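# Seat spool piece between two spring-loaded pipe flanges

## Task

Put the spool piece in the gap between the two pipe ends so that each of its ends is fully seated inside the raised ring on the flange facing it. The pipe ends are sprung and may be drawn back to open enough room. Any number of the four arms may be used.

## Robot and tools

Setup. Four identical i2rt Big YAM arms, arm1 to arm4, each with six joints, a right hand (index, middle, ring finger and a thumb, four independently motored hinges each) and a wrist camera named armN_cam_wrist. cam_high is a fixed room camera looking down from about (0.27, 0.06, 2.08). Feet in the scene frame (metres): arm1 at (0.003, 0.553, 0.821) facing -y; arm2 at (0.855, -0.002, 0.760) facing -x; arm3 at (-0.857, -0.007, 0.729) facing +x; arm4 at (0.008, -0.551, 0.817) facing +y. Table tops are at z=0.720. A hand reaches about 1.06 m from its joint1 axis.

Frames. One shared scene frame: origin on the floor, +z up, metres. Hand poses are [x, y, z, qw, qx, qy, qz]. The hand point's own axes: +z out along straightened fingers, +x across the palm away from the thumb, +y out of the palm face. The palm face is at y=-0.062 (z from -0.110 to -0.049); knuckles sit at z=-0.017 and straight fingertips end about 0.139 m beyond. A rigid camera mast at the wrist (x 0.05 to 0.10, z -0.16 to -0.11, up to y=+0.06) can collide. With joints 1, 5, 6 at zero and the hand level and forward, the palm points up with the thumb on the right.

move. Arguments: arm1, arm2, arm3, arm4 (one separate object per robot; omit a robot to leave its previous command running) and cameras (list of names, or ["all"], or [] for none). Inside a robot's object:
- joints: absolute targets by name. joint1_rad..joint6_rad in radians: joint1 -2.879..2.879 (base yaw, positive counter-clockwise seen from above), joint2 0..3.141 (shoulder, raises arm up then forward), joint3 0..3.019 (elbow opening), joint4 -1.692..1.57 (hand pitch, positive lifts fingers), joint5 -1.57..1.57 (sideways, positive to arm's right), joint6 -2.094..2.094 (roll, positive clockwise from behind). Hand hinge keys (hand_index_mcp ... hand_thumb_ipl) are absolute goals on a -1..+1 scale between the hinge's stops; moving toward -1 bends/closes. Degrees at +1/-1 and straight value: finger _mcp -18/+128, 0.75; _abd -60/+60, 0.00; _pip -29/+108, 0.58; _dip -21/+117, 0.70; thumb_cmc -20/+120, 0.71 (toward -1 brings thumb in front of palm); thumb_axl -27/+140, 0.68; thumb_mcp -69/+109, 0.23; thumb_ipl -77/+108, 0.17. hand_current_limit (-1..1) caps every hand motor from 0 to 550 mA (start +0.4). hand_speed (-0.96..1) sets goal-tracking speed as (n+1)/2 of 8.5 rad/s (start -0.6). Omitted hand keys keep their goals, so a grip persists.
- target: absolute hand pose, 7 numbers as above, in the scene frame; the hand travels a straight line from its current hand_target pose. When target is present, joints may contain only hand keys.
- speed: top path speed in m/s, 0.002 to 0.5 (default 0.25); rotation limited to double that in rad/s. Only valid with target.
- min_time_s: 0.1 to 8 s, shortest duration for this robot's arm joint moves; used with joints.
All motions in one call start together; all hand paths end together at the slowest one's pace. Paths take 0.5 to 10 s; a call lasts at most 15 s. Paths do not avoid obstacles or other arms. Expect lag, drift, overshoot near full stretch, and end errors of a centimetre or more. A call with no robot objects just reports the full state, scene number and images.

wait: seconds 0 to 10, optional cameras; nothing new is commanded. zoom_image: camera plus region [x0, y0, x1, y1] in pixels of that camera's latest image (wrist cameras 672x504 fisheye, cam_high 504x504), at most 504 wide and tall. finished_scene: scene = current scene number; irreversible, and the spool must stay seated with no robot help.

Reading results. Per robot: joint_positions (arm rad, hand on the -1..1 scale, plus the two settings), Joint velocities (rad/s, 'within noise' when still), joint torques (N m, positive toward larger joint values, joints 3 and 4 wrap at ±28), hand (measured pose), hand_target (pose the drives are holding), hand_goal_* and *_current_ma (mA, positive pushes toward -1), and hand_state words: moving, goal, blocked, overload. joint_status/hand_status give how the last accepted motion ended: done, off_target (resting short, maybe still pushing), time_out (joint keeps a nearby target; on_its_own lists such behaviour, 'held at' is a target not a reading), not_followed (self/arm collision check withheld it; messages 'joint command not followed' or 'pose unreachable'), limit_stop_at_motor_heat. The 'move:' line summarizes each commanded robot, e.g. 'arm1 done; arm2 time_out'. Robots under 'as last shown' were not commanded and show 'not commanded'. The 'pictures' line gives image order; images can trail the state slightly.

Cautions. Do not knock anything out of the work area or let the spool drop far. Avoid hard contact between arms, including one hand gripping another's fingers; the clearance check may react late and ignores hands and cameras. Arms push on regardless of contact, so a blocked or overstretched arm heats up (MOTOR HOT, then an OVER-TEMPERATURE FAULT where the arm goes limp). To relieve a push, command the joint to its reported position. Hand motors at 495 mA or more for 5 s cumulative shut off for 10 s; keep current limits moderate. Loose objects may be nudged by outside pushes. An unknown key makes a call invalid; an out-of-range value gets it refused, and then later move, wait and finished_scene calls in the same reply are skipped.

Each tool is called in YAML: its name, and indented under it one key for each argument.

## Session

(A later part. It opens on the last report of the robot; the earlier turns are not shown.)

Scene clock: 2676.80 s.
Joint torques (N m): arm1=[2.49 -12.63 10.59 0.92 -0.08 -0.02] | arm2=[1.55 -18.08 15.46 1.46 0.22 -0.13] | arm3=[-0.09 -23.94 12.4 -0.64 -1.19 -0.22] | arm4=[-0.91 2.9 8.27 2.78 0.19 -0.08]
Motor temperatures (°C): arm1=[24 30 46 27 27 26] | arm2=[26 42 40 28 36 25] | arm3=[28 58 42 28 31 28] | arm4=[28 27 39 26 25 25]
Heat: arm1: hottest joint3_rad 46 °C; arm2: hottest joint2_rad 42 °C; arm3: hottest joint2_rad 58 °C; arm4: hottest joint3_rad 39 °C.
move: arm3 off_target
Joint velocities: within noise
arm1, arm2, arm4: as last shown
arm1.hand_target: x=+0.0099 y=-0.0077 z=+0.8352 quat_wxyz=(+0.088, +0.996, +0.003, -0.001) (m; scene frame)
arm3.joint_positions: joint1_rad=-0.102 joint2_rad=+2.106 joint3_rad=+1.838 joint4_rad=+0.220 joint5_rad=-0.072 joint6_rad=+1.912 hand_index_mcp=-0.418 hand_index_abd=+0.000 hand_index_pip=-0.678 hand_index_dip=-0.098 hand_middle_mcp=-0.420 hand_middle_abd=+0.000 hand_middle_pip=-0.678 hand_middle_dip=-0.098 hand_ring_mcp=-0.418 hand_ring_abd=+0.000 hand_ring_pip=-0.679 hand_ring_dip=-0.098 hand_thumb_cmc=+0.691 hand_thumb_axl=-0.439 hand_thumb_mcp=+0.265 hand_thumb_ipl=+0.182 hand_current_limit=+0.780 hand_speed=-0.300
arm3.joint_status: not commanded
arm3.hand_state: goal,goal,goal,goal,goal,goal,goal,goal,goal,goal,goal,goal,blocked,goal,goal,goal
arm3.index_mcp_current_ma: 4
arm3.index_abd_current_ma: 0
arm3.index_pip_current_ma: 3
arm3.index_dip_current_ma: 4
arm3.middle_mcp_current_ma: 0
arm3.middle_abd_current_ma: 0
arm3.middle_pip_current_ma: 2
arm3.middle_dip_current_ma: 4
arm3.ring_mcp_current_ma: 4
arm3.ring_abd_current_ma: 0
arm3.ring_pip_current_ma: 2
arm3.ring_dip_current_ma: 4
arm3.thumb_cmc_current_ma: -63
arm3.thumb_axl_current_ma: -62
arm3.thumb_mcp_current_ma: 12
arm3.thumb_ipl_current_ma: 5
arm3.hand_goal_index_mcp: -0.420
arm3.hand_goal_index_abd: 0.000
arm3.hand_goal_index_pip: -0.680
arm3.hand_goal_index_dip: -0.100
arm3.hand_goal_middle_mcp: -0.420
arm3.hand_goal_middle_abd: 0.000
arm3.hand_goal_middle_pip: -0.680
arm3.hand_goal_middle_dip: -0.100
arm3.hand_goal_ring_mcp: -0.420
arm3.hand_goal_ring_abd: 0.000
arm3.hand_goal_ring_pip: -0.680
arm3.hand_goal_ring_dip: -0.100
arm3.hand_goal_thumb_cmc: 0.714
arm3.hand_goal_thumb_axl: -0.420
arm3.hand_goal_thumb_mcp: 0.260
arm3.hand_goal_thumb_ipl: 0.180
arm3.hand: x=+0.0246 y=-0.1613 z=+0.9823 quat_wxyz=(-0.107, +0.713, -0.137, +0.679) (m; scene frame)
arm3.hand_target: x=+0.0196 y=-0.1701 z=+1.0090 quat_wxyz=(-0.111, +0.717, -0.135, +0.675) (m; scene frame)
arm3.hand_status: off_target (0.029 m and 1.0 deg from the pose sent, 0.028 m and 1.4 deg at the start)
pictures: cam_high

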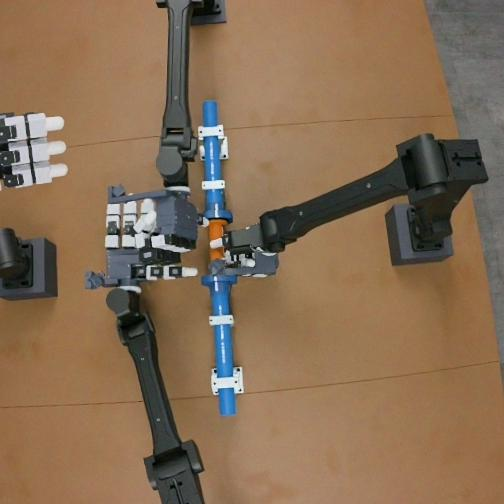

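move:
  arm3: {"target":[0.0250,-0.1702,1.0090,-0.111,0.718,-0.135,0.674],"speed":0.02}
  cameras: ["cam_high"]

zoom_image:
  camera: "cam_high"
  region: [200, 205, 246, 235]

Scene clock: 2682.83 s.
Joint torques (N m): arm1=[2.49 -12.57 10.58 0.92 -0.08 -0.02] | arm2=[1.73 -18.08 15.5 1.36 0.23 -0.13] | arm3=[-0.32 -23.53 12.97 -0.31 -1.12 -0.2] | arm4=[-1.38 2.96 8.05 2.61 0.2 -0.08]
Motor temperatures (°C): arm1=[24 30 46 27 27 26] | arm2=[26 42 40 28 36 25] | arm3=[28 59 44 28 31 28] | arm4=[28 27 39 26 25 25]
Heat: arm1: hottest joint3_rad 46 °C; arm2: hottest joint2_rad 42 °C; arm3: hottest joint2_rad 59 °C; arm4: hottest joint3_rad 39 °C.
move: arm3 off_target
Joint velocities: within noise
arm1, arm2, arm4: as last shown
arm3.joint_positions: joint1_rad=-0.102 joint2_rad=+2.113 joint3_rad=+1.853 joint4_rad=+0.201 joint5_rad=-0.073 joint6_rad=+1.912 hand_index_mcp=-0.418 hand_index_abd=+0.000 hand_index_pip=-0.678 hand_index_dip=-0.098 hand_middle_mcp=-0.420 hand_middle_abd=+0.000 hand_middle_pip=-0.678 hand_middle_dip=-0.098 hand_ring_mcp=-0.418 hand_ring_abd=+0.000 hand_ring_pip=-0.679 hand_ring_dip=-0.098 hand_thumb_cmc=+0.691 hand_thumb_axl=-0.439 hand_thumb_mcp=+0.265 hand_thumb_ipl=+0.182 hand_current_limit=+0.780 hand_speed=-0.300
arm3.joint_status: not commanded
arm3.hand_state: goal,goal,goal,goal,goal,goal,goal,goal,goal,goal,goal,goal,blocked,goal,goal,goal
arm3.index_mcp_current_ma: 4
arm3.index_abd_current_ma: 0
arm3.index_pip_current_ma: 3
arm3.index_dip_current_ma: 4
arm3.middle_mcp_current_ma: 0
arm3.middle_abd_current_ma: 0
arm3.middle_pip_current_ma: 2
arm3.middle_dip_current_ma: 4
arm3.ring_mcp_current_ma: 4
arm3.ring_abd_current_ma: 0
arm3.ring_pip_current_ma: 2
arm3.ring_dip_current_ma: 4
arm3.thumb_cmc_current_ma: -63
arm3.thumb_axl_current_ma: -62
arm3.thumb_mcp_current_ma: 12
arm3.thumb_ipl_current_ma: 5
arm3.hand_goal_index_mcp: -0.420
arm3.hand_goal_index_abd: 0.000
arm3.hand_goal_index_pip: -0.680
arm3.hand_goal_index_dip: -0.100
arm3.hand_goal_middle_mcp: -0.420
arm3.hand_goal_middle_abd: 0.000
arm3.hand_goal_middle_pip: -0.680
arm3.hand_goal_middle_dip: -0.100
arm3.hand_goal_ring_mcp: -0.420
arm3.hand_goal_ring_abd: 0.000
arm3.hand_goal_ring_pip: -0.680
arm3.hand_goal_ring_dip: -0.100
arm3.hand_goal_thumb_cmc: 0.714
arm3.hand_goal_thumb_axl: -0.420
arm3.hand_goal_thumb_mcp: 0.260
arm3.hand_goal_thumb_ipl: 0.180
arm3.hand: x=+0.0270 y=-0.1615 z=+0.9807 quat_wxyz=(-0.107, +0.716, -0.138, +0.676) (m; scene frame)
arm3.hand_target: x=+0.0242 y=-0.1701 z=+1.0087 quat_wxyz=(-0.111, +0.717, -0.135, +0.675) (m; scene frame)
arm3.hand_status: off_target (0.030 m and 0.6 deg from the pose sent, 0.028 m and 1.0 deg at the start)
pictures: cam_high

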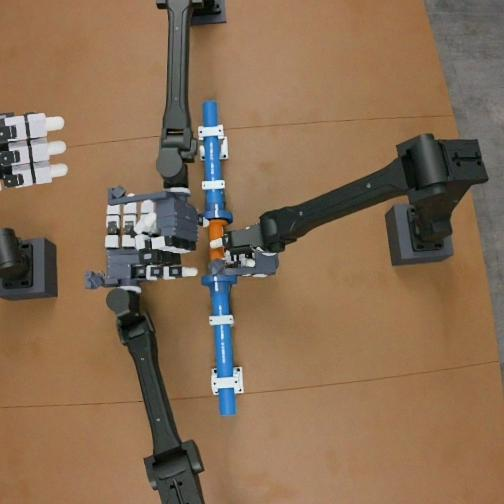

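Scaled by 10.957 from the camera's 504x504 image, which has a finer 720x720 frame.

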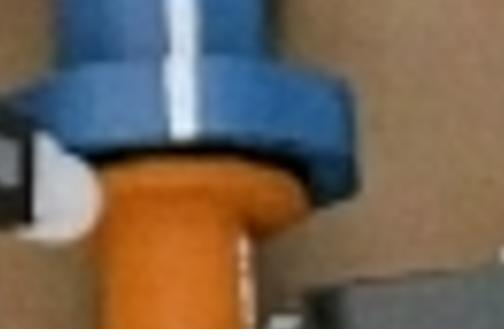

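move:
  arm3: {"target":[0.0310,-0.1712,1.0110,-0.111,0.718,-0.135,0.674],"speed":0.02}
  cameras: ["cam_high"]

zoom_image:
  camera: "cam_high"
  region: [200, 205, 246, 235]

Scene clock: 2690.30 s.
Joint torques (N m): arm1=[2.55 -12.57 10.58 0.92 -0.08 -0.02] | arm2=[1.79 -17.85 15.47 1.39 0.22 -0.14] | arm3=[-0.26 -23.47 13.56 0.09 -1.05 -0.22] | arm4=[-0.79 2.49 8.32 2.63 0.23 -0.04]
Motor temperatures (°C): arm1=[24 30 47 27 27 26] | arm2=[26 42 40 28 36 25] | arm3=[28 58 45 28 31 28] | arm4=[28 27 39 26 25 25]
Heat: arm1: hottest joint3_rad 47 °C; arm2: hottest joint2_rad 42 °C; arm3: hottest joint2_rad 58 °C; arm4: hottest joint3_rad 39 °C.
move: arm3 off_target
Joint velocities: within noise
arm1, arm2, arm4: as last shown
arm3.joint_positions: joint1_rad=-0.102 joint2_rad=+2.126 joint3_rad=+1.879 joint4_rad=+0.179 joint5_rad=-0.075 joint6_rad=+1.912 hand_index_mcp=-0.418 hand_index_abd=+0.000 hand_index_pip=-0.678 hand_index_dip=-0.098 hand_middle_mcp=-0.420 hand_middle_abd=+0.000 hand_middle_pip=-0.678 hand_middle_dip=-0.098 hand_ring_mcp=-0.418 hand_ring_abd=+0.000 hand_ring_pip=-0.679 hand_ring_dip=-0.098 hand_thumb_cmc=+0.691 hand_thumb_axl=-0.439 hand_thumb_mcp=+0.265 hand_thumb_ipl=+0.182 hand_current_limit=+0.780 hand_speed=-0.300
arm3.joint_status: not commanded
arm3.hand_state: goal,goal,goal,goal,goal,goal,goal,goal,goal,goal,goal,goal,blocked,goal,goal,goal
arm3.index_mcp_current_ma: 4
arm3.index_abd_current_ma: 0
arm3.index_pip_current_ma: 3
arm3.index_dip_current_ma: 4
arm3.middle_mcp_current_ma: 0
arm3.middle_abd_current_ma: 0
arm3.middle_pip_current_ma: 2
arm3.middle_dip_current_ma: 4
arm3.ring_mcp_current_ma: 4
arm3.ring_abd_current_ma: 0
arm3.ring_pip_current_ma: 2
arm3.ring_dip_current_ma: 4
arm3.thumb_cmc_current_ma: -63
arm3.thumb_axl_current_ma: -62
arm3.thumb_mcp_current_ma: 13
arm3.thumb_ipl_current_ma: 5
arm3.hand_goal_index_mcp: -0.420
arm3.hand_goal_index_abd: 0.000
arm3.hand_goal_index_pip: -0.680
arm3.hand_goal_index_dip: -0.100
arm3.hand_goal_middle_mcp: -0.420
arm3.hand_goal_middle_abd: 0.000
arm3.hand_goal_middle_pip: -0.680
arm3.hand_goal_middle_dip: -0.100
arm3.hand_goal_ring_mcp: -0.420
arm3.hand_goal_ring_abd: 0.000
arm3.hand_goal_ring_pip: -0.680
arm3.hand_goal_ring_dip: -0.100
arm3.hand_goal_thumb_cmc: 0.714
arm3.hand_goal_thumb_axl: -0.420
arm3.hand_goal_thumb_mcp: 0.260
arm3.hand_goal_thumb_ipl: 0.180
arm3.hand: x=+0.0313 y=-0.1615 z=+0.9800 quat_wxyz=(-0.107, +0.720, -0.138, +0.672) (m; scene frame)
arm3.hand_target: x=+0.0299 y=-0.1711 z=+1.0110 quat_wxyz=(-0.111, +0.717, -0.135, +0.675) (m; scene frame)
arm3.hand_status: off_target (0.032 m and 0.6 deg from the pose sent, 0.032 m and 0.6 deg at the start)
pictures: cam_high

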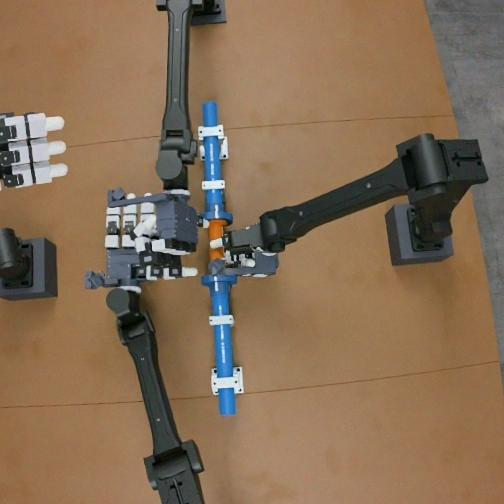

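Scaled by 10.957 from the camera's 504x504 image, which has a finer 720x720 frame.

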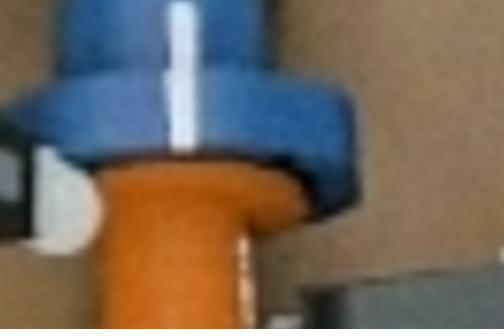

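move:
  arm3: {"target":[0.0350,-0.1712,1.0120,-0.111,0.718,-0.135,0.674],"speed":0.02}
  cameras: ["cam_high","arm1_cam_wrist"]

zoom_image:
  camera: "cam_high"
  region: [200, 205, 246, 235]

zoom_image:
  camera: "arm1_cam_wrist"
  region: [560, 120, 672, 300]

Scene clock: 2701.97 s.
Joint torques (N m): arm1=[2.55 -12.63 10.59 0.92 -0.08 -0.02] | arm2=[1.79 -17.85 15.57 1.28 0.22 -0.11] | arm3=[-0.15 -23.47 13.78 0.35 -0.98 -0.22] | arm4=[-0.73 3.55 8.13 2.65 0.21 -0.07]
Motor temperatures (°C): arm1=[24 30 47 27 27 26] | arm2=[26 42 40 28 35 25] | arm3=[28 60 46 28 31 28] | arm4=[28 27 39 26 25 25]
Heat: arm1: hottest joint3_rad 47 °C; arm2: hottest joint2_rad 42 °C; arm3: hottest joint2_rad 60 °C; arm4: hottest joint3_rad 39 °C.
move: arm3 off_target
Joint velocities: within noise
arm1: as last shown
arm2.joint_positions: joint1_rad=+0.308 joint2_rad=+2.475 joint3_rad=+1.900 joint4_rad=+0.537 joint5_rad=+0.388 joint6_rad=+0.016 hand_index_mcp=+0.768 hand_index_abd=+0.001 hand_index_pip=+0.581 hand_index_dip=+0.697 hand_middle_mcp=+0.763 hand_middle_abd=+0.001 hand_middle_pip=+0.577 hand_middle_dip=+0.696 hand_ring_mcp=+0.763 hand_ring_abd=+0.001 hand_ring_pip=+0.577 hand_ring_dip=+0.696 hand_thumb_cmc=+0.704 hand_thumb_axl=-0.402 hand_thumb_mcp=+0.242 hand_thumb_ipl=+0.175 hand_current_limit=+0.780 hand_speed=-0.600
arm2.joint_status: not commanded
arm2.hand_state: goal,goal,goal,goal,goal,goal,goal,goal,goal,goal,goal,goal,blocked,goal,goal,goal
arm2.index_mcp_current_ma: 5
arm2.index_abd_current_ma: 0
arm2.index_pip_current_ma: 1
arm2.index_dip_current_ma: 0
arm2.middle_mcp_current_ma: 2
arm2.middle_abd_current_ma: 0
arm2.middle_pip_current_ma: 0
arm2.middle_dip_current_ma: 0
arm2.ring_mcp_current_ma: 2
arm2.ring_abd_current_ma: 0
arm2.ring_pip_current_ma: 0
arm2.ring_dip_current_ma: 0
arm2.thumb_cmc_current_ma: 13
arm2.thumb_axl_current_ma: 0
arm2.thumb_mcp_current_ma: 5
arm2.thumb_ipl_current_ma: 1
arm2.hand_goal_index_mcp: 0.754
arm2.hand_goal_index_abd: 0.000
arm2.hand_goal_index_pip: 0.576
arm2.hand_goal_index_dip: 0.696
arm2.hand_goal_middle_mcp: 0.754
arm2.hand_goal_middle_abd: 0.000
arm2.hand_goal_middle_pip: 0.576
arm2.hand_goal_middle_dip: 0.696
arm2.hand_goal_ring_mcp: 0.754
arm2.hand_goal_ring_abd: 0.000
arm2.hand_goal_ring_pip: 0.576
arm2.hand_goal_ring_dip: 0.696
arm2.hand_goal_thumb_cmc: 0.680
arm2.hand_goal_thumb_axl: -0.400
arm2.hand_goal_thumb_mcp: 0.230
arm2.hand_goal_thumb_ipl: 0.170
arm2.hand: x=-0.0412 y=-0.1886 z=+0.9393 quat_wxyz=(-0.469, -0.486, +0.530, +0.512) (m; scene frame)
arm2.hand_target: x=-0.0486 y=-0.2004 z=+0.9540 quat_wxyz=(-0.480, -0.480, +0.521, +0.518) (m; scene frame)
arm2.hand_status: not commanded
arm3.joint_positions: joint1_rad=-0.102 joint2_rad=+2.134 joint3_rad=+1.896 joint4_rad=+0.166 joint5_rad=-0.076 joint6_rad=+1.912 hand_index_mcp=-0.418 hand_index_abd=+0.000 hand_index_pip=-0.678 hand_index_dip=-0.098 hand_middle_mcp=-0.420 hand_middle_abd=+0.000 hand_middle_pip=-0.678 hand_middle_dip=-0.098 hand_ring_mcp=-0.418 hand_ring_abd=+0.000 hand_ring_pip=-0.679 hand_ring_dip=-0.098 hand_thumb_cmc=+0.692 hand_thumb_axl=-0.439 hand_thumb_mcp=+0.265 hand_thumb_ipl=+0.182 hand_current_limit=+0.780 hand_speed=-0.300
arm3.joint_status: not commanded
arm3.hand_state: goal,goal,goal,goal,goal,goal,goal,goal,goal,goal,goal,goal,blocked,goal,goal,goal
arm3.index_mcp_current_ma: 4
arm3.index_abd_current_ma: 0
arm3.index_pip_current_ma: 3
arm3.index_dip_current_ma: 4
arm3.middle_mcp_current_ma: 0
arm3.middle_abd_current_ma: 0
arm3.middle_pip_current_ma: 2
arm3.middle_dip_current_ma: 4
arm3.ring_mcp_current_ma: 4
arm3.ring_abd_current_ma: 0
arm3.ring_pip_current_ma: 2
arm3.ring_dip_current_ma: 4
arm3.thumb_cmc_current_ma: -63
arm3.thumb_axl_current_ma: -62
arm3.thumb_mcp_current_ma: 13
arm3.thumb_ipl_current_ma: 5
arm3.hand_goal_index_mcp: -0.420
arm3.hand_goal_index_abd: 0.000
arm3.hand_goal_index_pip: -0.680
arm3.hand_goal_index_dip: -0.100
arm3.hand_goal_middle_mcp: -0.420
arm3.hand_goal_middle_abd: 0.000
arm3.hand_goal_middle_pip: -0.680
arm3.hand_goal_middle_dip: -0.100
arm3.hand_goal_ring_mcp: -0.420
arm3.hand_goal_ring_abd: 0.000
arm3.hand_goal_ring_pip: -0.680
arm3.hand_goal_ring_dip: -0.100
arm3.hand_goal_thumb_cmc: 0.714
arm3.hand_goal_thumb_axl: -0.420
arm3.hand_goal_thumb_mcp: 0.260
arm3.hand_goal_thumb_ipl: 0.180
arm3.hand: x=+0.0343 y=-0.1616 z=+0.9803 quat_wxyz=(-0.108, +0.721, -0.138, +0.671) (m; scene frame)
arm3.hand_target: x=+0.0337 y=-0.1710 z=+1.0121 quat_wxyz=(-0.111, +0.717, -0.135, +0.675) (m; scene frame)
arm3.hand_status: off_target (0.033 m and 0.7 deg from the pose sent, 0.034 m and 0.6 deg at the start)
arm4.joint_positions: joint1_rad=+0.260 joint2_rad=+0.524 joint3_rad=+1.368 joint4_rad=-1.198 joint5_rad=+0.064 joint6_rad=+1.102 hand_index_mcp=+0.755 hand_index_abd=+0.001 hand_index_pip=+0.577 hand_index_dip=+0.696 hand_middle_mcp=+0.755 hand_middle_abd=+0.001 hand_middle_pip=+0.577 hand_middle_dip=+0.696 hand_ring_mcp=+0.756 hand_ring_abd=+0.001 hand_ring_pip=+0.577 hand_ring_dip=+0.696 hand_thumb_cmc=+0.715 hand_thumb_axl=+0.677 hand_thumb_mcp=+0.226 hand_thumb_ipl=+0.168 hand_current_limit=+0.400 hand_speed=-0.600
arm4.joint_status: not commanded
arm4.hand_state: goal,goal,goal,goal,goal,goal,goal,goal,goal,goal,goal,goal,goal,goal,goal,goal
arm4.index_mcp_current_ma: 0
arm4.index_abd_current_ma: 0
arm4.index_pip_current_ma: 0
arm4.index_dip_current_ma: 0
arm4.middle_mcp_current_ma: 0
arm4.middle_abd_current_ma: 0
arm4.middle_pip_current_ma: 0
arm4.middle_dip_current_ma: 0
arm4.ring_mcp_current_ma: 0
arm4.ring_abd_current_ma: 0
arm4.ring_pip_current_ma: 0
arm4.ring_dip_current_ma: 0
arm4.thumb_cmc_current_ma: 0
arm4.thumb_axl_current_ma: 0
arm4.thumb_mcp_current_ma: 0
arm4.thumb_ipl_current_ma: 0
arm4.hand_goal_index_mcp: 0.754
arm4.hand_goal_index_abd: 0.000
arm4.hand_goal_index_pip: 0.576
arm4.hand_goal_index_dip: 0.696
arm4.hand_goal_middle_mcp: 0.754
arm4.hand_goal_middle_abd: 0.000
arm4.hand_goal_middle_pip: 0.576
arm4.hand_goal_middle_dip: 0.696
arm4.hand_goal_ring_mcp: 0.754
arm4.hand_goal_ring_abd: 0.000
arm4.hand_goal_ring_pip: 0.576
arm4.hand_goal_ring_dip: 0.696
arm4.hand_goal_thumb_cmc: 0.714
arm4.hand_goal_thumb_axl: 0.678
arm4.hand_goal_thumb_mcp: 0.226
arm4.hand_goal_thumb_ipl: 0.168
arm4.hand: x=+0.0360 y=-0.3143 z=+1.4136 quat_wxyz=(-0.335, +0.346, +0.746, +0.459) (m; scene frame)
arm4.hand_target: x=+0.0370 y=-0.3183 z=+1.4262 quat_wxyz=(-0.342, +0.343, +0.739, +0.469) (m; scene frame)
arm4.hand_status: not commanded
pictures: arm1_cam_wrist, cam_high
camera_calibration:
arm1_cam_wrist: T_world_to_cam=[[-0.777415, -0.628413, 0.0268768, 0.0287666], [-0.430064, 0.562246, 0.706346, -0.632252], [-0.458989, 0.537566, -0.707356, 0.676761], [0, 0, 0, 1]] pos_world=[0.0610807, 0.00975461, 0.924527]

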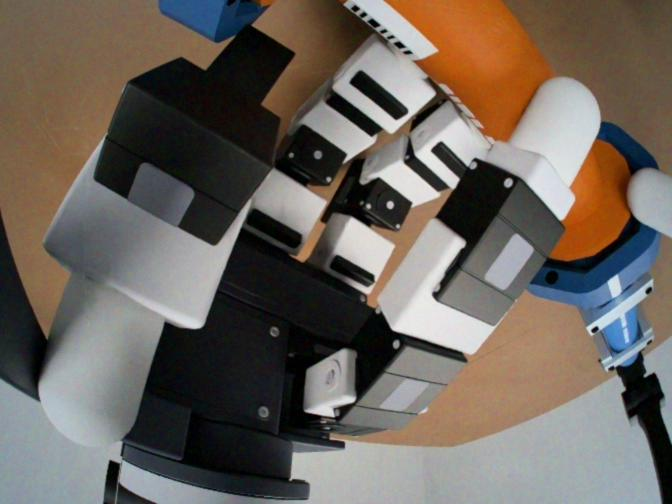

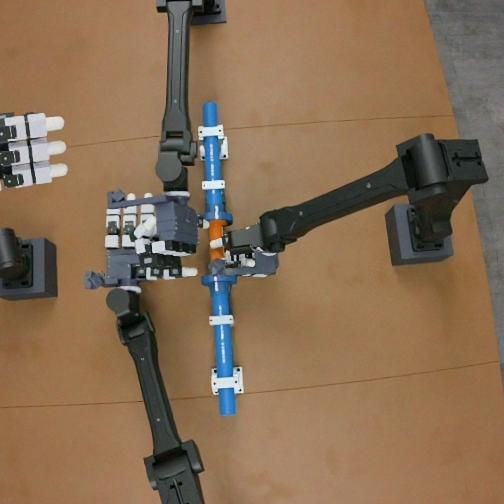

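Scaled by 10.957 from the camera's 504x504 image, which has a finer 720x720 frame.

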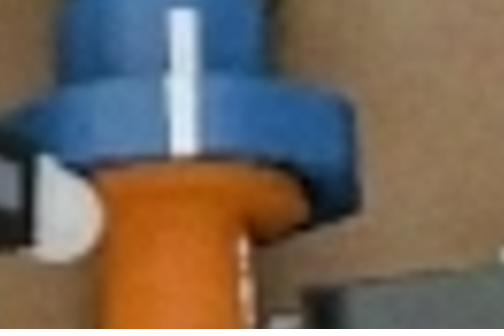

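Scaled by 2.800 from the camera's 672x504 image, which has a finer 960x720 frame.

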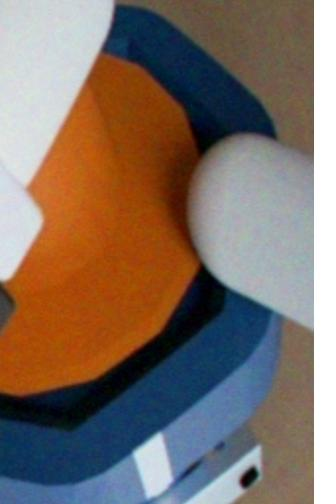

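move:
  arm3: {"target":[0.0385,-0.1712,1.0125,-0.111,0.718,-0.135,0.674],"speed":0.02}
  cameras: ["cam_high","arm1_cam_wrist"]

zoom_image:
  camera: "cam_high"
  region: [200, 205, 246, 235]

zoom_image:
  camera: "arm1_cam_wrist"
  region: [560, 120, 672, 300]

zoom_image:
  camera: "cam_high"
  region: [150, 200, 260, 300]

Scene clock: 2720.40 s.
Joint torques (N m): arm1=[2.55 -12.57 10.58 0.92 -0.08 -0.02] | arm2=[1.73 -17.67 15.53 1.51 0.23 -0.13] | arm3=[-0.21 -23.12 14.2 0.23 -0.92 -0.21] | arm4=[-1.61 3.31 8.31 2.45 0.2 -0.04]
Motor temperatures (°C): arm1=[24 30 47 27 27 26] | arm2=[26 42 41 28 35 25] | arm3=[28 59 47 28 30 28] | arm4=[28 27 39 26 25 25]
Heat: arm1: hottest joint3_rad 47 °C; arm2: hottest joint2_rad 42 °C; arm3: hottest joint2_rad 59 °C; arm4: hottest joint3_rad 39 °C.
move: arm3 off_target
Joint velocities: within noise
arm1, arm2, arm4: as last shown
arm3.joint_positions: joint1_rad=-0.102 joint2_rad=+2.141 joint3_rad=+1.910 joint4_rad=+0.154 joint5_rad=-0.077 joint6_rad=+1.912 hand_index_mcp=-0.418 hand_index_abd=+0.000 hand_index_pip=-0.678 hand_index_dip=-0.098 hand_middle_mcp=-0.420 hand_middle_abd=+0.000 hand_middle_pip=-0.678 hand_middle_dip=-0.098 hand_ring_mcp=-0.418 hand_ring_abd=+0.000 hand_ring_pip=-0.679 hand_ring_dip=-0.098 hand_thumb_cmc=+0.692 hand_thumb_axl=-0.439 hand_thumb_mcp=+0.265 hand_thumb_ipl=+0.182 hand_current_limit=+0.780 hand_speed=-0.300
arm3.joint_status: not commanded
arm3.hand_state: goal,goal,goal,goal,goal,goal,goal,goal,goal,goal,goal,goal,blocked,goal,goal,goal
arm3.index_mcp_current_ma: 4
arm3.index_abd_current_ma: 0
arm3.index_pip_current_ma: 3
arm3.index_dip_current_ma: 4
arm3.middle_mcp_current_ma: 0
arm3.middle_abd_current_ma: 0
arm3.middle_pip_current_ma: 2
arm3.middle_dip_current_ma: 4
arm3.ring_mcp_current_ma: 4
arm3.ring_abd_current_ma: 0
arm3.ring_pip_current_ma: 2
arm3.ring_dip_current_ma: 4
arm3.thumb_cmc_current_ma: -60
arm3.thumb_axl_current_ma: -62
arm3.thumb_mcp_current_ma: 13
arm3.thumb_ipl_current_ma: 5
arm3.hand_goal_index_mcp: -0.420
arm3.hand_goal_index_abd: 0.000
arm3.hand_goal_index_pip: -0.680
arm3.hand_goal_index_dip: -0.100
arm3.hand_goal_middle_mcp: -0.420
arm3.hand_goal_middle_abd: 0.000
arm3.hand_goal_middle_pip: -0.680
arm3.hand_goal_middle_dip: -0.100
arm3.hand_goal_ring_mcp: -0.420
arm3.hand_goal_ring_abd: 0.000
arm3.hand_goal_ring_pip: -0.680
arm3.hand_goal_ring_dip: -0.100
arm3.hand_goal_thumb_cmc: 0.714
arm3.hand_goal_thumb_axl: -0.420
arm3.hand_goal_thumb_mcp: 0.260
arm3.hand_goal_thumb_ipl: 0.180
arm3.hand: x=+0.0367 y=-0.1617 z=+0.9798 quat_wxyz=(-0.108, +0.722, -0.138, +0.669) (m; scene frame)
arm3.hand_target: x=+0.0370 y=-0.1710 z=+1.0126 quat_wxyz=(-0.111, +0.717, -0.135, +0.675) (m; scene frame)
arm3.hand_status: off_target (0.034 m and 0.9 deg from the pose sent, 0.034 m and 0.7 deg at the start)
pictures: arm1_cam_wrist, cam_high
camera_calibration:
arm1_cam_wrist: T_world_to_cam=[[-0.777415, -0.628413, 0.0268768, 0.0287666], [-0.430064, 0.562246, 0.706346, -0.632252], [-0.458989, 0.537566, -0.707356, 0.676761], [0, 0, 0, 1]] pos_world=[0.0610807, 0.00975461, 0.924527]

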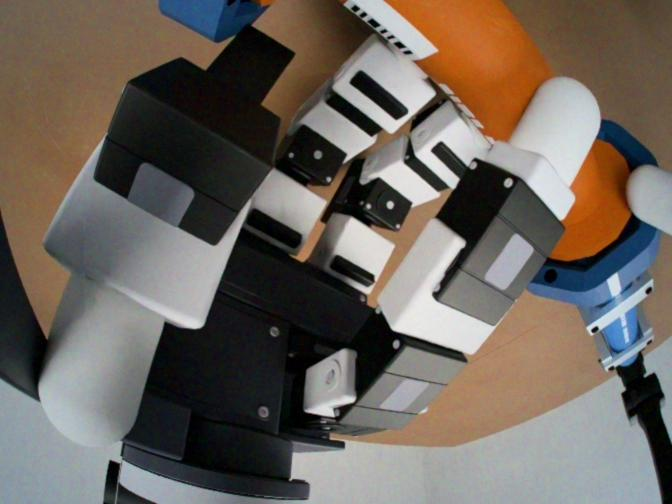

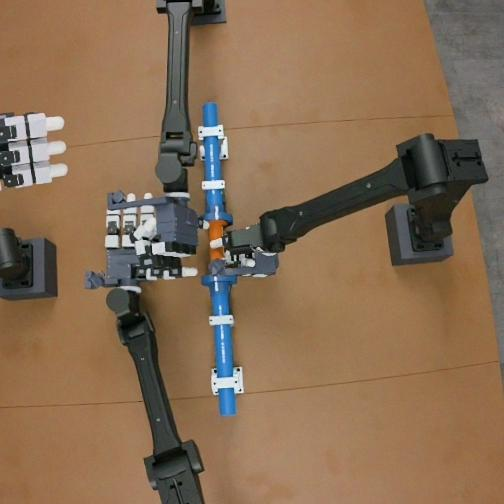

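Scaled by 10.957 from the camera's 504x504 image, which has a finer 720x720 frame.

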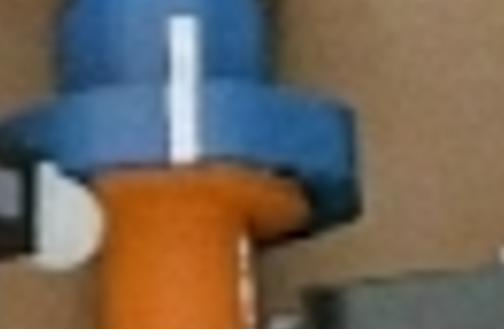

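Scaled by 2.800 from the camera's 672x504 image, which has a finer 960x720 frame.

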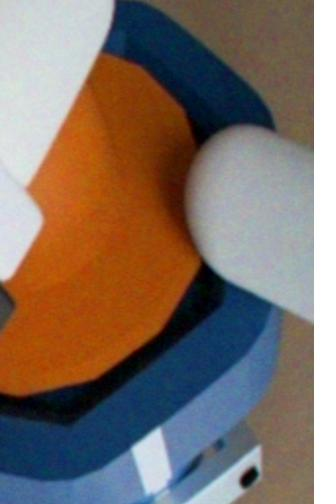

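Scaled by 4.582 from the camera's 504x504 image, which has a finer 720x720 frame.

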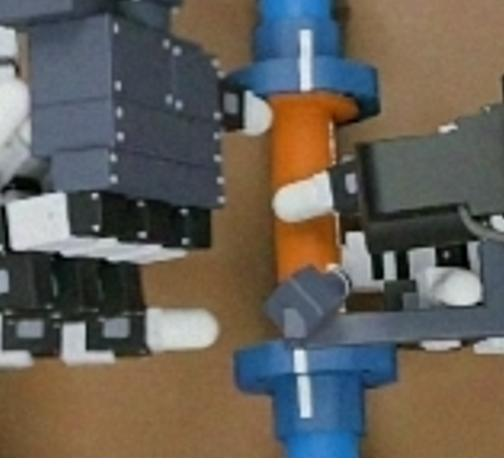

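move:
  arm3: {"target": [0.0425, -0.1725, 1.0125, -0.111, 0.718, -0.135, 0.674], "speed": 0.02}
  cameras: ["cam_high","arm1_cam_wrist"]

zoom_image:
  camera: "cam_high"
  region: [200, 205, 246, 235]

zoom_image:
  camera: "cam_high"
  region: [190, 200, 310, 290]

Scene clock: 2749.63 s.
Joint torques (N m): arm1=[2.49 -12.57 10.59 0.92 -0.08 -0.02] | arm2=[1.61 -17.61 15.45 1.42 0.21 -0.14] | arm3=[-0.21 -23.06 14.45 0.51 -0.84 -0.23] | arm4=[-1.38 3.02 8.4 2.65 0.21 -0.07]
Motor temperatures (°C): arm1=[24 30 47 27 27 26] | arm2=[26 42 41 28 34 25] | arm3=[28 55 53 28 30 28] | arm4=[28 27 39 26 25 25]
Heat: arm1: hottest joint3_rad 47 °C; arm2: hottest joint2_rad 42 °C; arm3: hottest joint2_rad 55 °C; arm4: hottest joint3_rad 39 °C.
move: arm3 off_target
Joint velocities: within noise
arm1, arm2, arm4: as last shown
arm1.joint_positions: joint1_rad=+0.071 joint2_rad=+1.745 joint3_rad=+0.946 joint4_rad=-0.678 joint5_rad=+0.022 joint6_rad=+0.063 hand_index_mcp=+0.121 hand_index_abd=+0.000 hand_index_pip=-0.388 hand_index_dip=+1.000 hand_middle_mcp=+0.125 hand_middle_abd=+0.000 hand_middle_pip=-0.385 hand_middle_dip=+1.000 hand_ring_mcp=-0.901 hand_ring_abd=+0.030 hand_ring_pip=-0.136 hand_ring_dip=+0.264 hand_thumb_cmc=-0.659 hand_thumb_axl=+0.678 hand_thumb_mcp=-0.071 hand_thumb_ipl=+0.188 hand_current_limit=+0.750 hand_speed=-0.700
arm1.index_abd_current_ma: 1
arm1.middle_abd_current_ma: -1
arm1.thumb_cmc_current_ma: 1
arm3.joint_positions: joint1_rad=-0.102 joint2_rad=+2.149 joint3_rad=+1.925 joint4_rad=+0.141 joint5_rad=-0.080 joint6_rad=+1.912 hand_index_mcp=-0.418 hand_index_abd=+0.000 hand_index_pip=-0.678 hand_index_dip=-0.098 hand_middle_mcp=-0.420 hand_middle_abd=+0.000 hand_middle_pip=-0.678 hand_middle_dip=-0.098 hand_ring_mcp=-0.418 hand_ring_abd=+0.000 hand_ring_pip=-0.679 hand_ring_dip=-0.098 hand_thumb_cmc=+0.693 hand_thumb_axl=-0.439 hand_thumb_mcp=+0.265 hand_thumb_ipl=+0.182 hand_current_limit=+0.780 hand_speed=-0.300
arm3.joint_status: not commanded
arm3.hand_state: goal,goal,goal,goal,goal,goal,goal,goal,goal,goal,goal,goal,blocked,goal,goal,goal
arm3.index_mcp_current_ma: 4
arm3.index_abd_current_ma: 0
arm3.index_pip_current_ma: 3
arm3.index_dip_current_ma: 4
arm3.middle_mcp_current_ma: 0
arm3.middle_abd_current_ma: 0
arm3.middle_pip_current_ma: 2
arm3.middle_dip_current_ma: 4
arm3.ring_mcp_current_ma: 4
arm3.ring_abd_current_ma: 0
arm3.ring_pip_current_ma: 2
arm3.ring_dip_current_ma: 4
arm3.thumb_cmc_current_ma: -59
arm3.thumb_axl_current_ma: -62
arm3.thumb_mcp_current_ma: 13
arm3.thumb_ipl_current_ma: 5
arm3.hand_goal_index_mcp: -0.420
arm3.hand_goal_index_abd: 0.000
arm3.hand_goal_index_pip: -0.680
arm3.hand_goal_index_dip: -0.100
arm3.hand_goal_middle_mcp: -0.420
arm3.hand_goal_middle_abd: 0.000
arm3.hand_goal_middle_pip: -0.680
arm3.hand_goal_middle_dip: -0.100
arm3.hand_goal_ring_mcp: -0.420
arm3.hand_goal_ring_abd: 0.000
arm3.hand_goal_ring_pip: -0.680
arm3.hand_goal_ring_dip: -0.100
arm3.hand_goal_thumb_cmc: 0.714
arm3.hand_goal_thumb_axl: -0.420
arm3.hand_goal_thumb_mcp: 0.260
arm3.hand_goal_thumb_ipl: 0.180
arm3.hand: x=+0.0392 y=-0.1615 z=+0.9790 quat_wxyz=(-0.109, +0.724, -0.137, +0.667) (m; scene frame)
arm3.hand_target: x=+0.0406 y=-0.1723 z=+1.0125 quat_wxyz=(-0.111, +0.717, -0.135, +0.675) (m; scene frame)
arm3.hand_status: off_target (0.035 m and 1.2 deg from the pose sent, 0.035 m and 0.9 deg at the start)
pictures: arm1_cam_wrist, cam_high
camera_calibration:
arm1_cam_wrist: T_world_to_cam=[[-0.777415, -0.628413, 0.0268768, 0.0287666], [-0.430064, 0.562246, 0.706346, -0.632252], [-0.458989, 0.537566, -0.707356, 0.676761], [0, 0, 0, 1]] pos_world=[0.0610807, 0.00975461, 0.924527]

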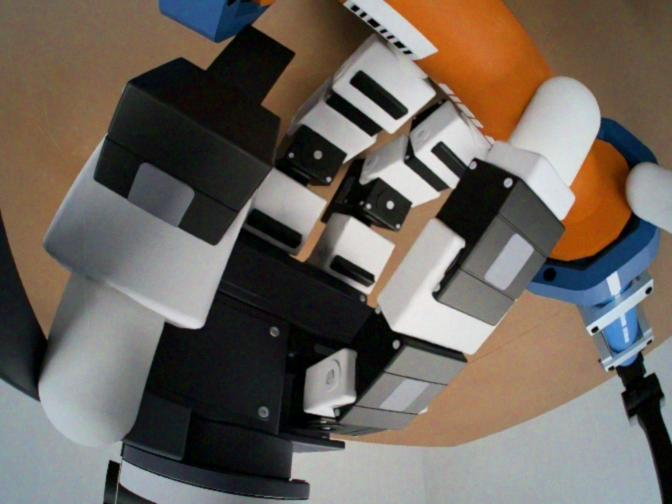

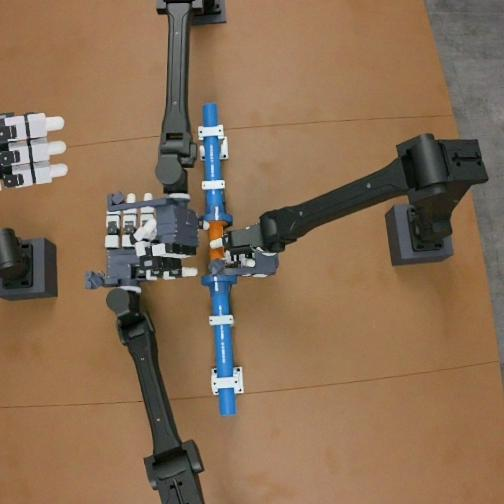

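Scaled by 10.957 from the camera's 504x504 image, which has a finer 720x720 frame.

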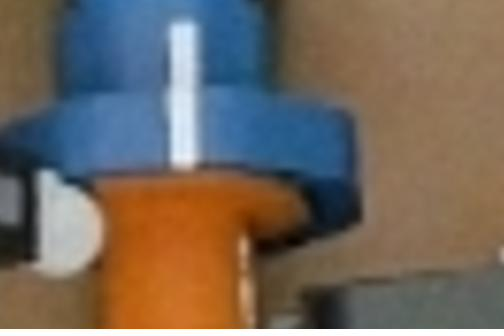

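Scaled by 4.200 from the camera's 504x504 image, which has a finer 720x720 frame.

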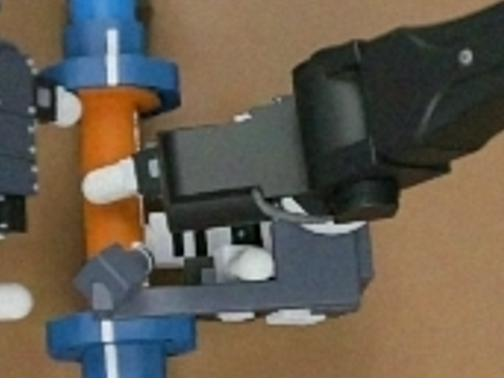

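move:
  arm3: {"target": [0.0480, -0.1728, 1.0125, -0.111, 0.718, -0.135, 0.674], "speed": 0.02}
  cameras: ["cam_high","arm1_cam_wrist"]

zoom_image:
  camera: "cam_high"
  region: [200, 205, 246, 235]

zoom_image:
  camera: "arm1_cam_wrist"
  region: [420, 60, 660, 240]

Scene clock: 2757.37 s.
Joint torques (N m): arm1=[2.49 -12.57 10.58 0.92 -0.08 -0.02] | arm2=[1.49 -18.08 15.41 1.43 0.23 -0.12] | arm3=[-0.26 -22.89 15.09 0.79 -0.69 -0.22] | arm4=[-0.91 3.43 8.29 2.67 0.23 -0.12]
Motor temperatures (°C): arm1=[24 30 47 27 27 26] | arm2=[26 42 41 28 33 25] | arm3=[28 57 52 28 30 28] | arm4=[28 27 39 26 25 25]
Heat: arm1: hottest joint3_rad 47 °C; arm2: hottest joint2_rad 42 °C; arm3: hottest joint2_rad 57 °C; arm4: hottest joint3_rad 39 °C.
move: arm3 off_target
Joint velocities: within noise
arm1.joint_positions: joint1_rad=+0.071 joint2_rad=+1.745 joint3_rad=+0.946 joint4_rad=-0.678 joint5_rad=+0.022 joint6_rad=+0.063 hand_index_mcp=+0.121 hand_index_abd=-0.011 hand_index_pip=-0.388 hand_index_dip=+1.000 hand_middle_mcp=+0.125 hand_middle_abd=-0.011 hand_middle_pip=-0.385 hand_middle_dip=+1.000 hand_ring_mcp=-0.901 hand_ring_abd=+0.030 hand_ring_pip=-0.137 hand_ring_dip=+0.264 hand_thumb_cmc=-0.663 hand_thumb_axl=+0.678 hand_thumb_mcp=-0.071 hand_thumb_ipl=+0.188 hand_current_limit=+0.750 hand_speed=-0.700
arm1.joint_status: not commanded
arm1.hand_state: blocked,goal,blocked,goal,blocked,goal,blocked,goal,goal,blocked,goal,goal,goal,goal,blocked,goal
arm1.index_mcp_current_ma: 315
arm1.index_abd_current_ma: -31
arm1.index_pip_current_ma: 161
arm1.index_dip_current_ma: 0
arm1.middle_mcp_current_ma: 332
arm1.middle_abd_current_ma: -32
arm1.middle_pip_current_ma: 175
arm1.middle_dip_current_ma: 0
arm1.ring_mcp_current_ma: -3
arm1.ring_abd_current_ma: 95
arm1.ring_pip_current_ma: 45
arm1.ring_dip_current_ma: 13
arm1.thumb_cmc_current_ma: -7
arm1.thumb_axl_current_ma: 0
arm1.thumb_mcp_current_ma: 381
arm1.thumb_ipl_current_ma: 97
arm1.hand_goal_index_mcp: 0.050
arm1.hand_goal_index_abd: 0.000
arm1.hand_goal_index_pip: -0.430
arm1.hand_goal_index_dip: 1.000
arm1.hand_goal_middle_mcp: 0.050
arm1.hand_goal_middle_abd: 0.000
arm1.hand_goal_middle_pip: -0.430
arm1.hand_goal_middle_dip: 1.000
arm1.hand_goal_ring_mcp: -0.900
arm1.hand_goal_ring_abd: 0.000
arm1.hand_goal_ring_pip: -0.150
arm1.hand_goal_ring_dip: 0.260
arm1.hand_goal_thumb_cmc: -0.660
arm1.hand_goal_thumb_axl: 0.678
arm1.hand_goal_thumb_mcp: -0.140
arm1.hand_goal_thumb_ipl: 0.168
arm1.hand: x=+0.0007 y=+0.0246 z=+0.8012 quat_wxyz=(+0.048, +0.999, -0.003, -0.004) (m; scene frame)
arm1.hand_target: x=+0.0099 y=-0.0077 z=+0.8352 quat_wxyz=(+0.088, +0.996, +0.003, -0.001) (m; scene frame)
arm1.hand_status: not commanded
arm2, arm4: as last shown
arm3.joint_positions: joint1_rad=-0.102 joint2_rad=+2.159 joint3_rad=+1.944 joint4_rad=+0.122 joint5_rad=-0.083 joint6_rad=+1.912 hand_index_mcp=-0.418 hand_index_abd=+0.000 hand_index_pip=-0.678 hand_index_dip=-0.098 hand_middle_mcp=-0.420 hand_middle_abd=+0.000 hand_middle_pip=-0.678 hand_middle_dip=-0.098 hand_ring_mcp=-0.418 hand_ring_abd=+0.000 hand_ring_pip=-0.679 hand_ring_dip=-0.098 hand_thumb_cmc=+0.693 hand_thumb_axl=-0.438 hand_thumb_mcp=+0.265 hand_thumb_ipl=+0.182 hand_current_limit=+0.780 hand_speed=-0.300
arm3.joint_status: not commanded
arm3.hand_state: goal,goal,goal,goal,goal,goal,goal,goal,goal,goal,goal,goal,blocked,goal,goal,goal
arm3.index_mcp_current_ma: 4
arm3.index_abd_current_ma: 0
arm3.index_pip_current_ma: 3
arm3.index_dip_current_ma: 4
arm3.middle_mcp_current_ma: 0
arm3.middle_abd_current_ma: 0
arm3.middle_pip_current_ma: 2
arm3.middle_dip_current_ma: 4
arm3.ring_mcp_current_ma: 4
arm3.ring_abd_current_ma: 0
arm3.ring_pip_current_ma: 2
arm3.ring_dip_current_ma: 4
arm3.thumb_cmc_current_ma: -59
arm3.thumb_axl_current_ma: -60
arm3.thumb_mcp_current_ma: 13
arm3.thumb_ipl_current_ma: 5
arm3.hand_goal_index_mcp: -0.420
arm3.hand_goal_index_abd: 0.000
arm3.hand_goal_index_pip: -0.680
arm3.hand_goal_index_dip: -0.100
arm3.hand_goal_middle_mcp: -0.420
arm3.hand_goal_middle_abd: 0.000
arm3.hand_goal_middle_pip: -0.680
arm3.hand_goal_middle_dip: -0.100
arm3.hand_goal_ring_mcp: -0.420
arm3.hand_goal_ring_abd: 0.000
arm3.hand_goal_ring_pip: -0.680
arm3.hand_goal_ring_dip: -0.100
arm3.hand_goal_thumb_cmc: 0.714
arm3.hand_goal_thumb_axl: -0.420
arm3.hand_goal_thumb_mcp: 0.260
arm3.hand_goal_thumb_ipl: 0.180
arm3.hand: x=+0.0422 y=-0.1613 z=+0.9774 quat_wxyz=(-0.109, +0.728, -0.137, +0.663) (m; scene frame)
arm3.hand_target: x=+0.0456 y=-0.1725 z=+1.0126 quat_wxyz=(-0.111, +0.717, -0.135, +0.675) (m; scene frame)
arm3.hand_status: off_target (0.037 m and 1.7 deg from the pose sent, 0.037 m and 1.2 deg at the start)
pictures: arm1_cam_wrist, cam_high
camera_calibration:
arm1_cam_wrist: T_world_to_cam=[[-0.777415, -0.628413, 0.0268768, 0.0287666], [-0.430064, 0.562246, 0.706346, -0.632252], [-0.458989, 0.537566, -0.707356, 0.676761], [0, 0, 0, 1]] pos_world=[0.0610807, 0.00975461, 0.924527]

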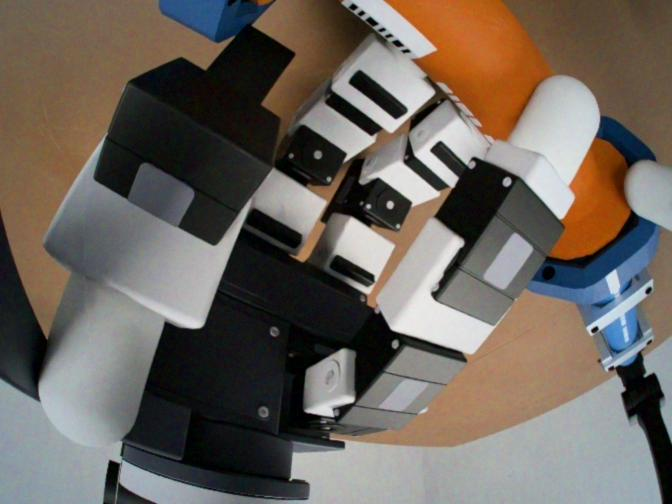

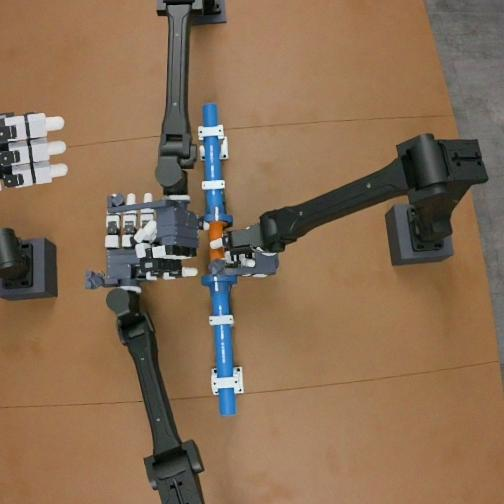

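Scaled by 10.957 from the camera's 504x504 image, which has a finer 720x720 frame.

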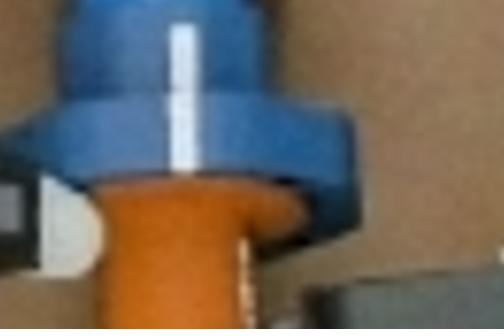

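Scaled by 2.100 from the camera's 672x504 image, which has a finer 960x720 frame.

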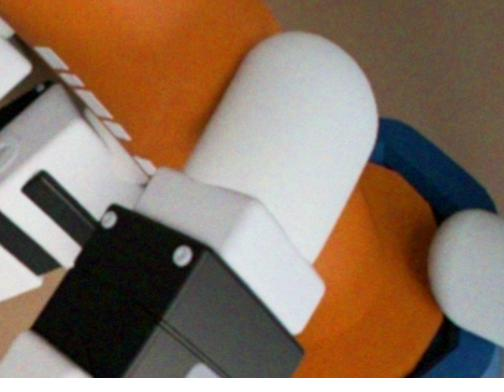

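move:
  arm3: {"target": [0.0530, -0.1730, 1.0125, -0.111, 0.718, -0.135, 0.674], "speed": 0.02}
  cameras: ["cam_high","arm1_cam_wrist"]

zoom_image:
  camera: "cam_high"
  region: [200, 205, 246, 235]

zoom_image:
  camera: "arm1_cam_wrist"
  region: [420, 60, 660, 240]

Scene clock: 2766.73 s.
Joint torques (N m): arm1=[2.49 -12.63 10.59 0.92 -0.08 -0.02] | arm2=[1.61 -17.9 15.45 1.37 0.25 -0.13] | arm3=[-0.03 -22.42 15.64 1.06 -0.54 -0.22] | arm4=[-1.73 3.08 8.32 2.58 0.2 -0.1]
Motor temperatures (°C): arm1=[24 30 47 27 27 26] | arm2=[26 42 41 28 33 25] | arm3=[28 58 54 28 30 28] | arm4=[28 27 39 26 25 25]
Heat: arm1: hottest joint3_rad 47 °C; arm2: hottest joint2_rad 42 °C; arm3: hottest joint2_rad 58 °C; arm4: hottest joint3_rad 39 °C.
move: arm3 off_target
Joint velocities: within noise
arm1, arm2, arm4: as last shown
arm1.joint_positions: joint1_rad=+0.071 joint2_rad=+1.745 joint3_rad=+0.946 joint4_rad=-0.678 joint5_rad=+0.022 joint6_rad=+0.063 hand_index_mcp=+0.122 hand_index_abd=-0.018 hand_index_pip=-0.388 hand_index_dip=+1.000 hand_middle_mcp=+0.125 hand_middle_abd=-0.018 hand_middle_pip=-0.385 hand_middle_dip=+1.000 hand_ring_mcp=-0.901 hand_ring_abd=+0.030 hand_ring_pip=-0.137 hand_ring_dip=+0.264 hand_thumb_cmc=-0.664 hand_thumb_axl=+0.678 hand_thumb_mcp=-0.071 hand_thumb_ipl=+0.188 hand_current_limit=+0.750 hand_speed=-0.700
arm1.index_mcp_current_ma: 320
arm1.index_abd_current_ma: -55
arm1.middle_abd_current_ma: -54
arm1.thumb_cmc_current_ma: -11
arm1.thumb_axl_current_ma: -1
arm3.joint_positions: joint1_rad=-0.102 joint2_rad=+2.168 joint3_rad=+1.961 joint4_rad=+0.105 joint5_rad=-0.086 joint6_rad=+1.912 hand_index_mcp=-0.418 hand_index_abd=+0.000 hand_index_pip=-0.678 hand_index_dip=-0.098 hand_middle_mcp=-0.420 hand_middle_abd=+0.000 hand_middle_pip=-0.678 hand_middle_dip=-0.098 hand_ring_mcp=-0.418 hand_ring_abd=+0.000 hand_ring_pip=-0.679 hand_ring_dip=-0.098 hand_thumb_cmc=+0.694 hand_thumb_axl=-0.433 hand_thumb_mcp=+0.263 hand_thumb_ipl=+0.182 hand_current_limit=+0.780 hand_speed=-0.300
arm3.joint_status: not commanded
arm3.hand_state: goal,goal,goal,goal,goal,goal,goal,goal,goal,goal,goal,goal,goal,goal,goal,goal
arm3.index_mcp_current_ma: 4
arm3.index_abd_current_ma: 0
arm3.index_pip_current_ma: 3
arm3.index_dip_current_ma: 4
arm3.middle_mcp_current_ma: 0
arm3.middle_abd_current_ma: 0
arm3.middle_pip_current_ma: 2
arm3.middle_dip_current_ma: 4
arm3.ring_mcp_current_ma: 4
arm3.ring_abd_current_ma: 0
arm3.ring_pip_current_ma: 2
arm3.ring_dip_current_ma: 4
arm3.thumb_cmc_current_ma: -54
arm3.thumb_axl_current_ma: -41
arm3.thumb_mcp_current_ma: 7
arm3.thumb_ipl_current_ma: 5
arm3.hand_goal_index_mcp: -0.420
arm3.hand_goal_index_abd: 0.000
arm3.hand_goal_index_pip: -0.680
arm3.hand_goal_index_dip: -0.100
arm3.hand_goal_middle_mcp: -0.420
arm3.hand_goal_middle_abd: 0.000
arm3.hand_goal_middle_pip: -0.680
arm3.hand_goal_middle_dip: -0.100
arm3.hand_goal_ring_mcp: -0.420
arm3.hand_goal_ring_abd: 0.000
arm3.hand_goal_ring_pip: -0.680
arm3.hand_goal_ring_dip: -0.100
arm3.hand_goal_thumb_cmc: 0.714
arm3.hand_goal_thumb_axl: -0.420
arm3.hand_goal_thumb_mcp: 0.260
arm3.hand_goal_thumb_ipl: 0.180
arm3.hand: x=+0.0448 y=-0.1610 z=+0.9753 quat_wxyz=(-0.110, +0.731, -0.137, +0.659) (m; scene frame)
arm3.hand_target: x=+0.0500 y=-0.1726 z=+1.0124 quat_wxyz=(-0.111, +0.717, -0.135, +0.674) (m; scene frame)
arm3.hand_status: off_target (0.040 m and 2.3 deg from the pose sent, 0.039 m and 1.7 deg at the start)
pictures: arm1_cam_wrist, cam_high
camera_calibration:
arm1_cam_wrist: T_world_to_cam=[[-0.777415, -0.628413, 0.0268768, 0.0287666], [-0.430064, 0.562246, 0.706346, -0.632252], [-0.458989, 0.537566, -0.707356, 0.676761], [0, 0, 0, 1]] pos_world=[0.0610807, 0.00975461, 0.924527]

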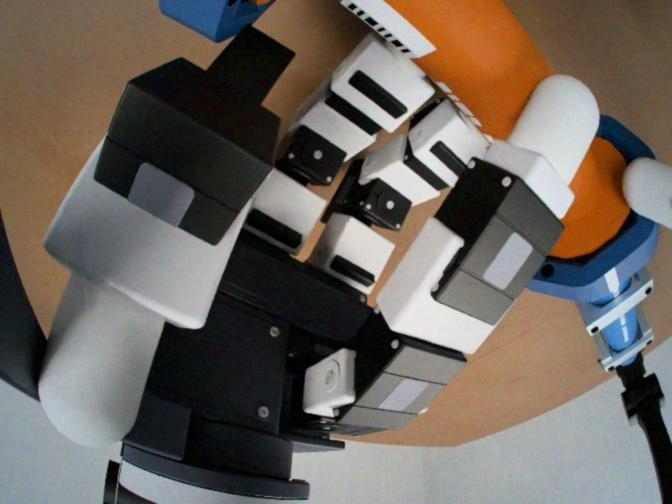

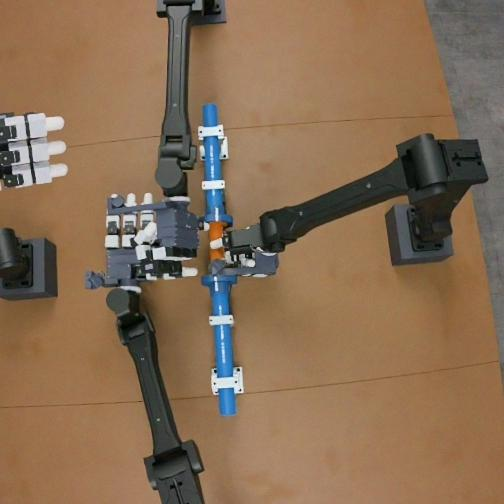

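Scaled by 10.957 from the camera's 504x504 image, which has a finer 720x720 frame.

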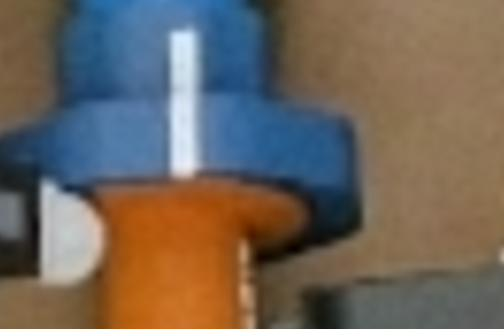

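Scaled by 2.100 from the camera's 672x504 image, which has a finer 960x720 frame.

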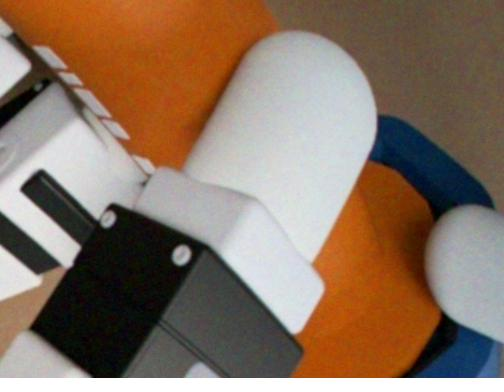

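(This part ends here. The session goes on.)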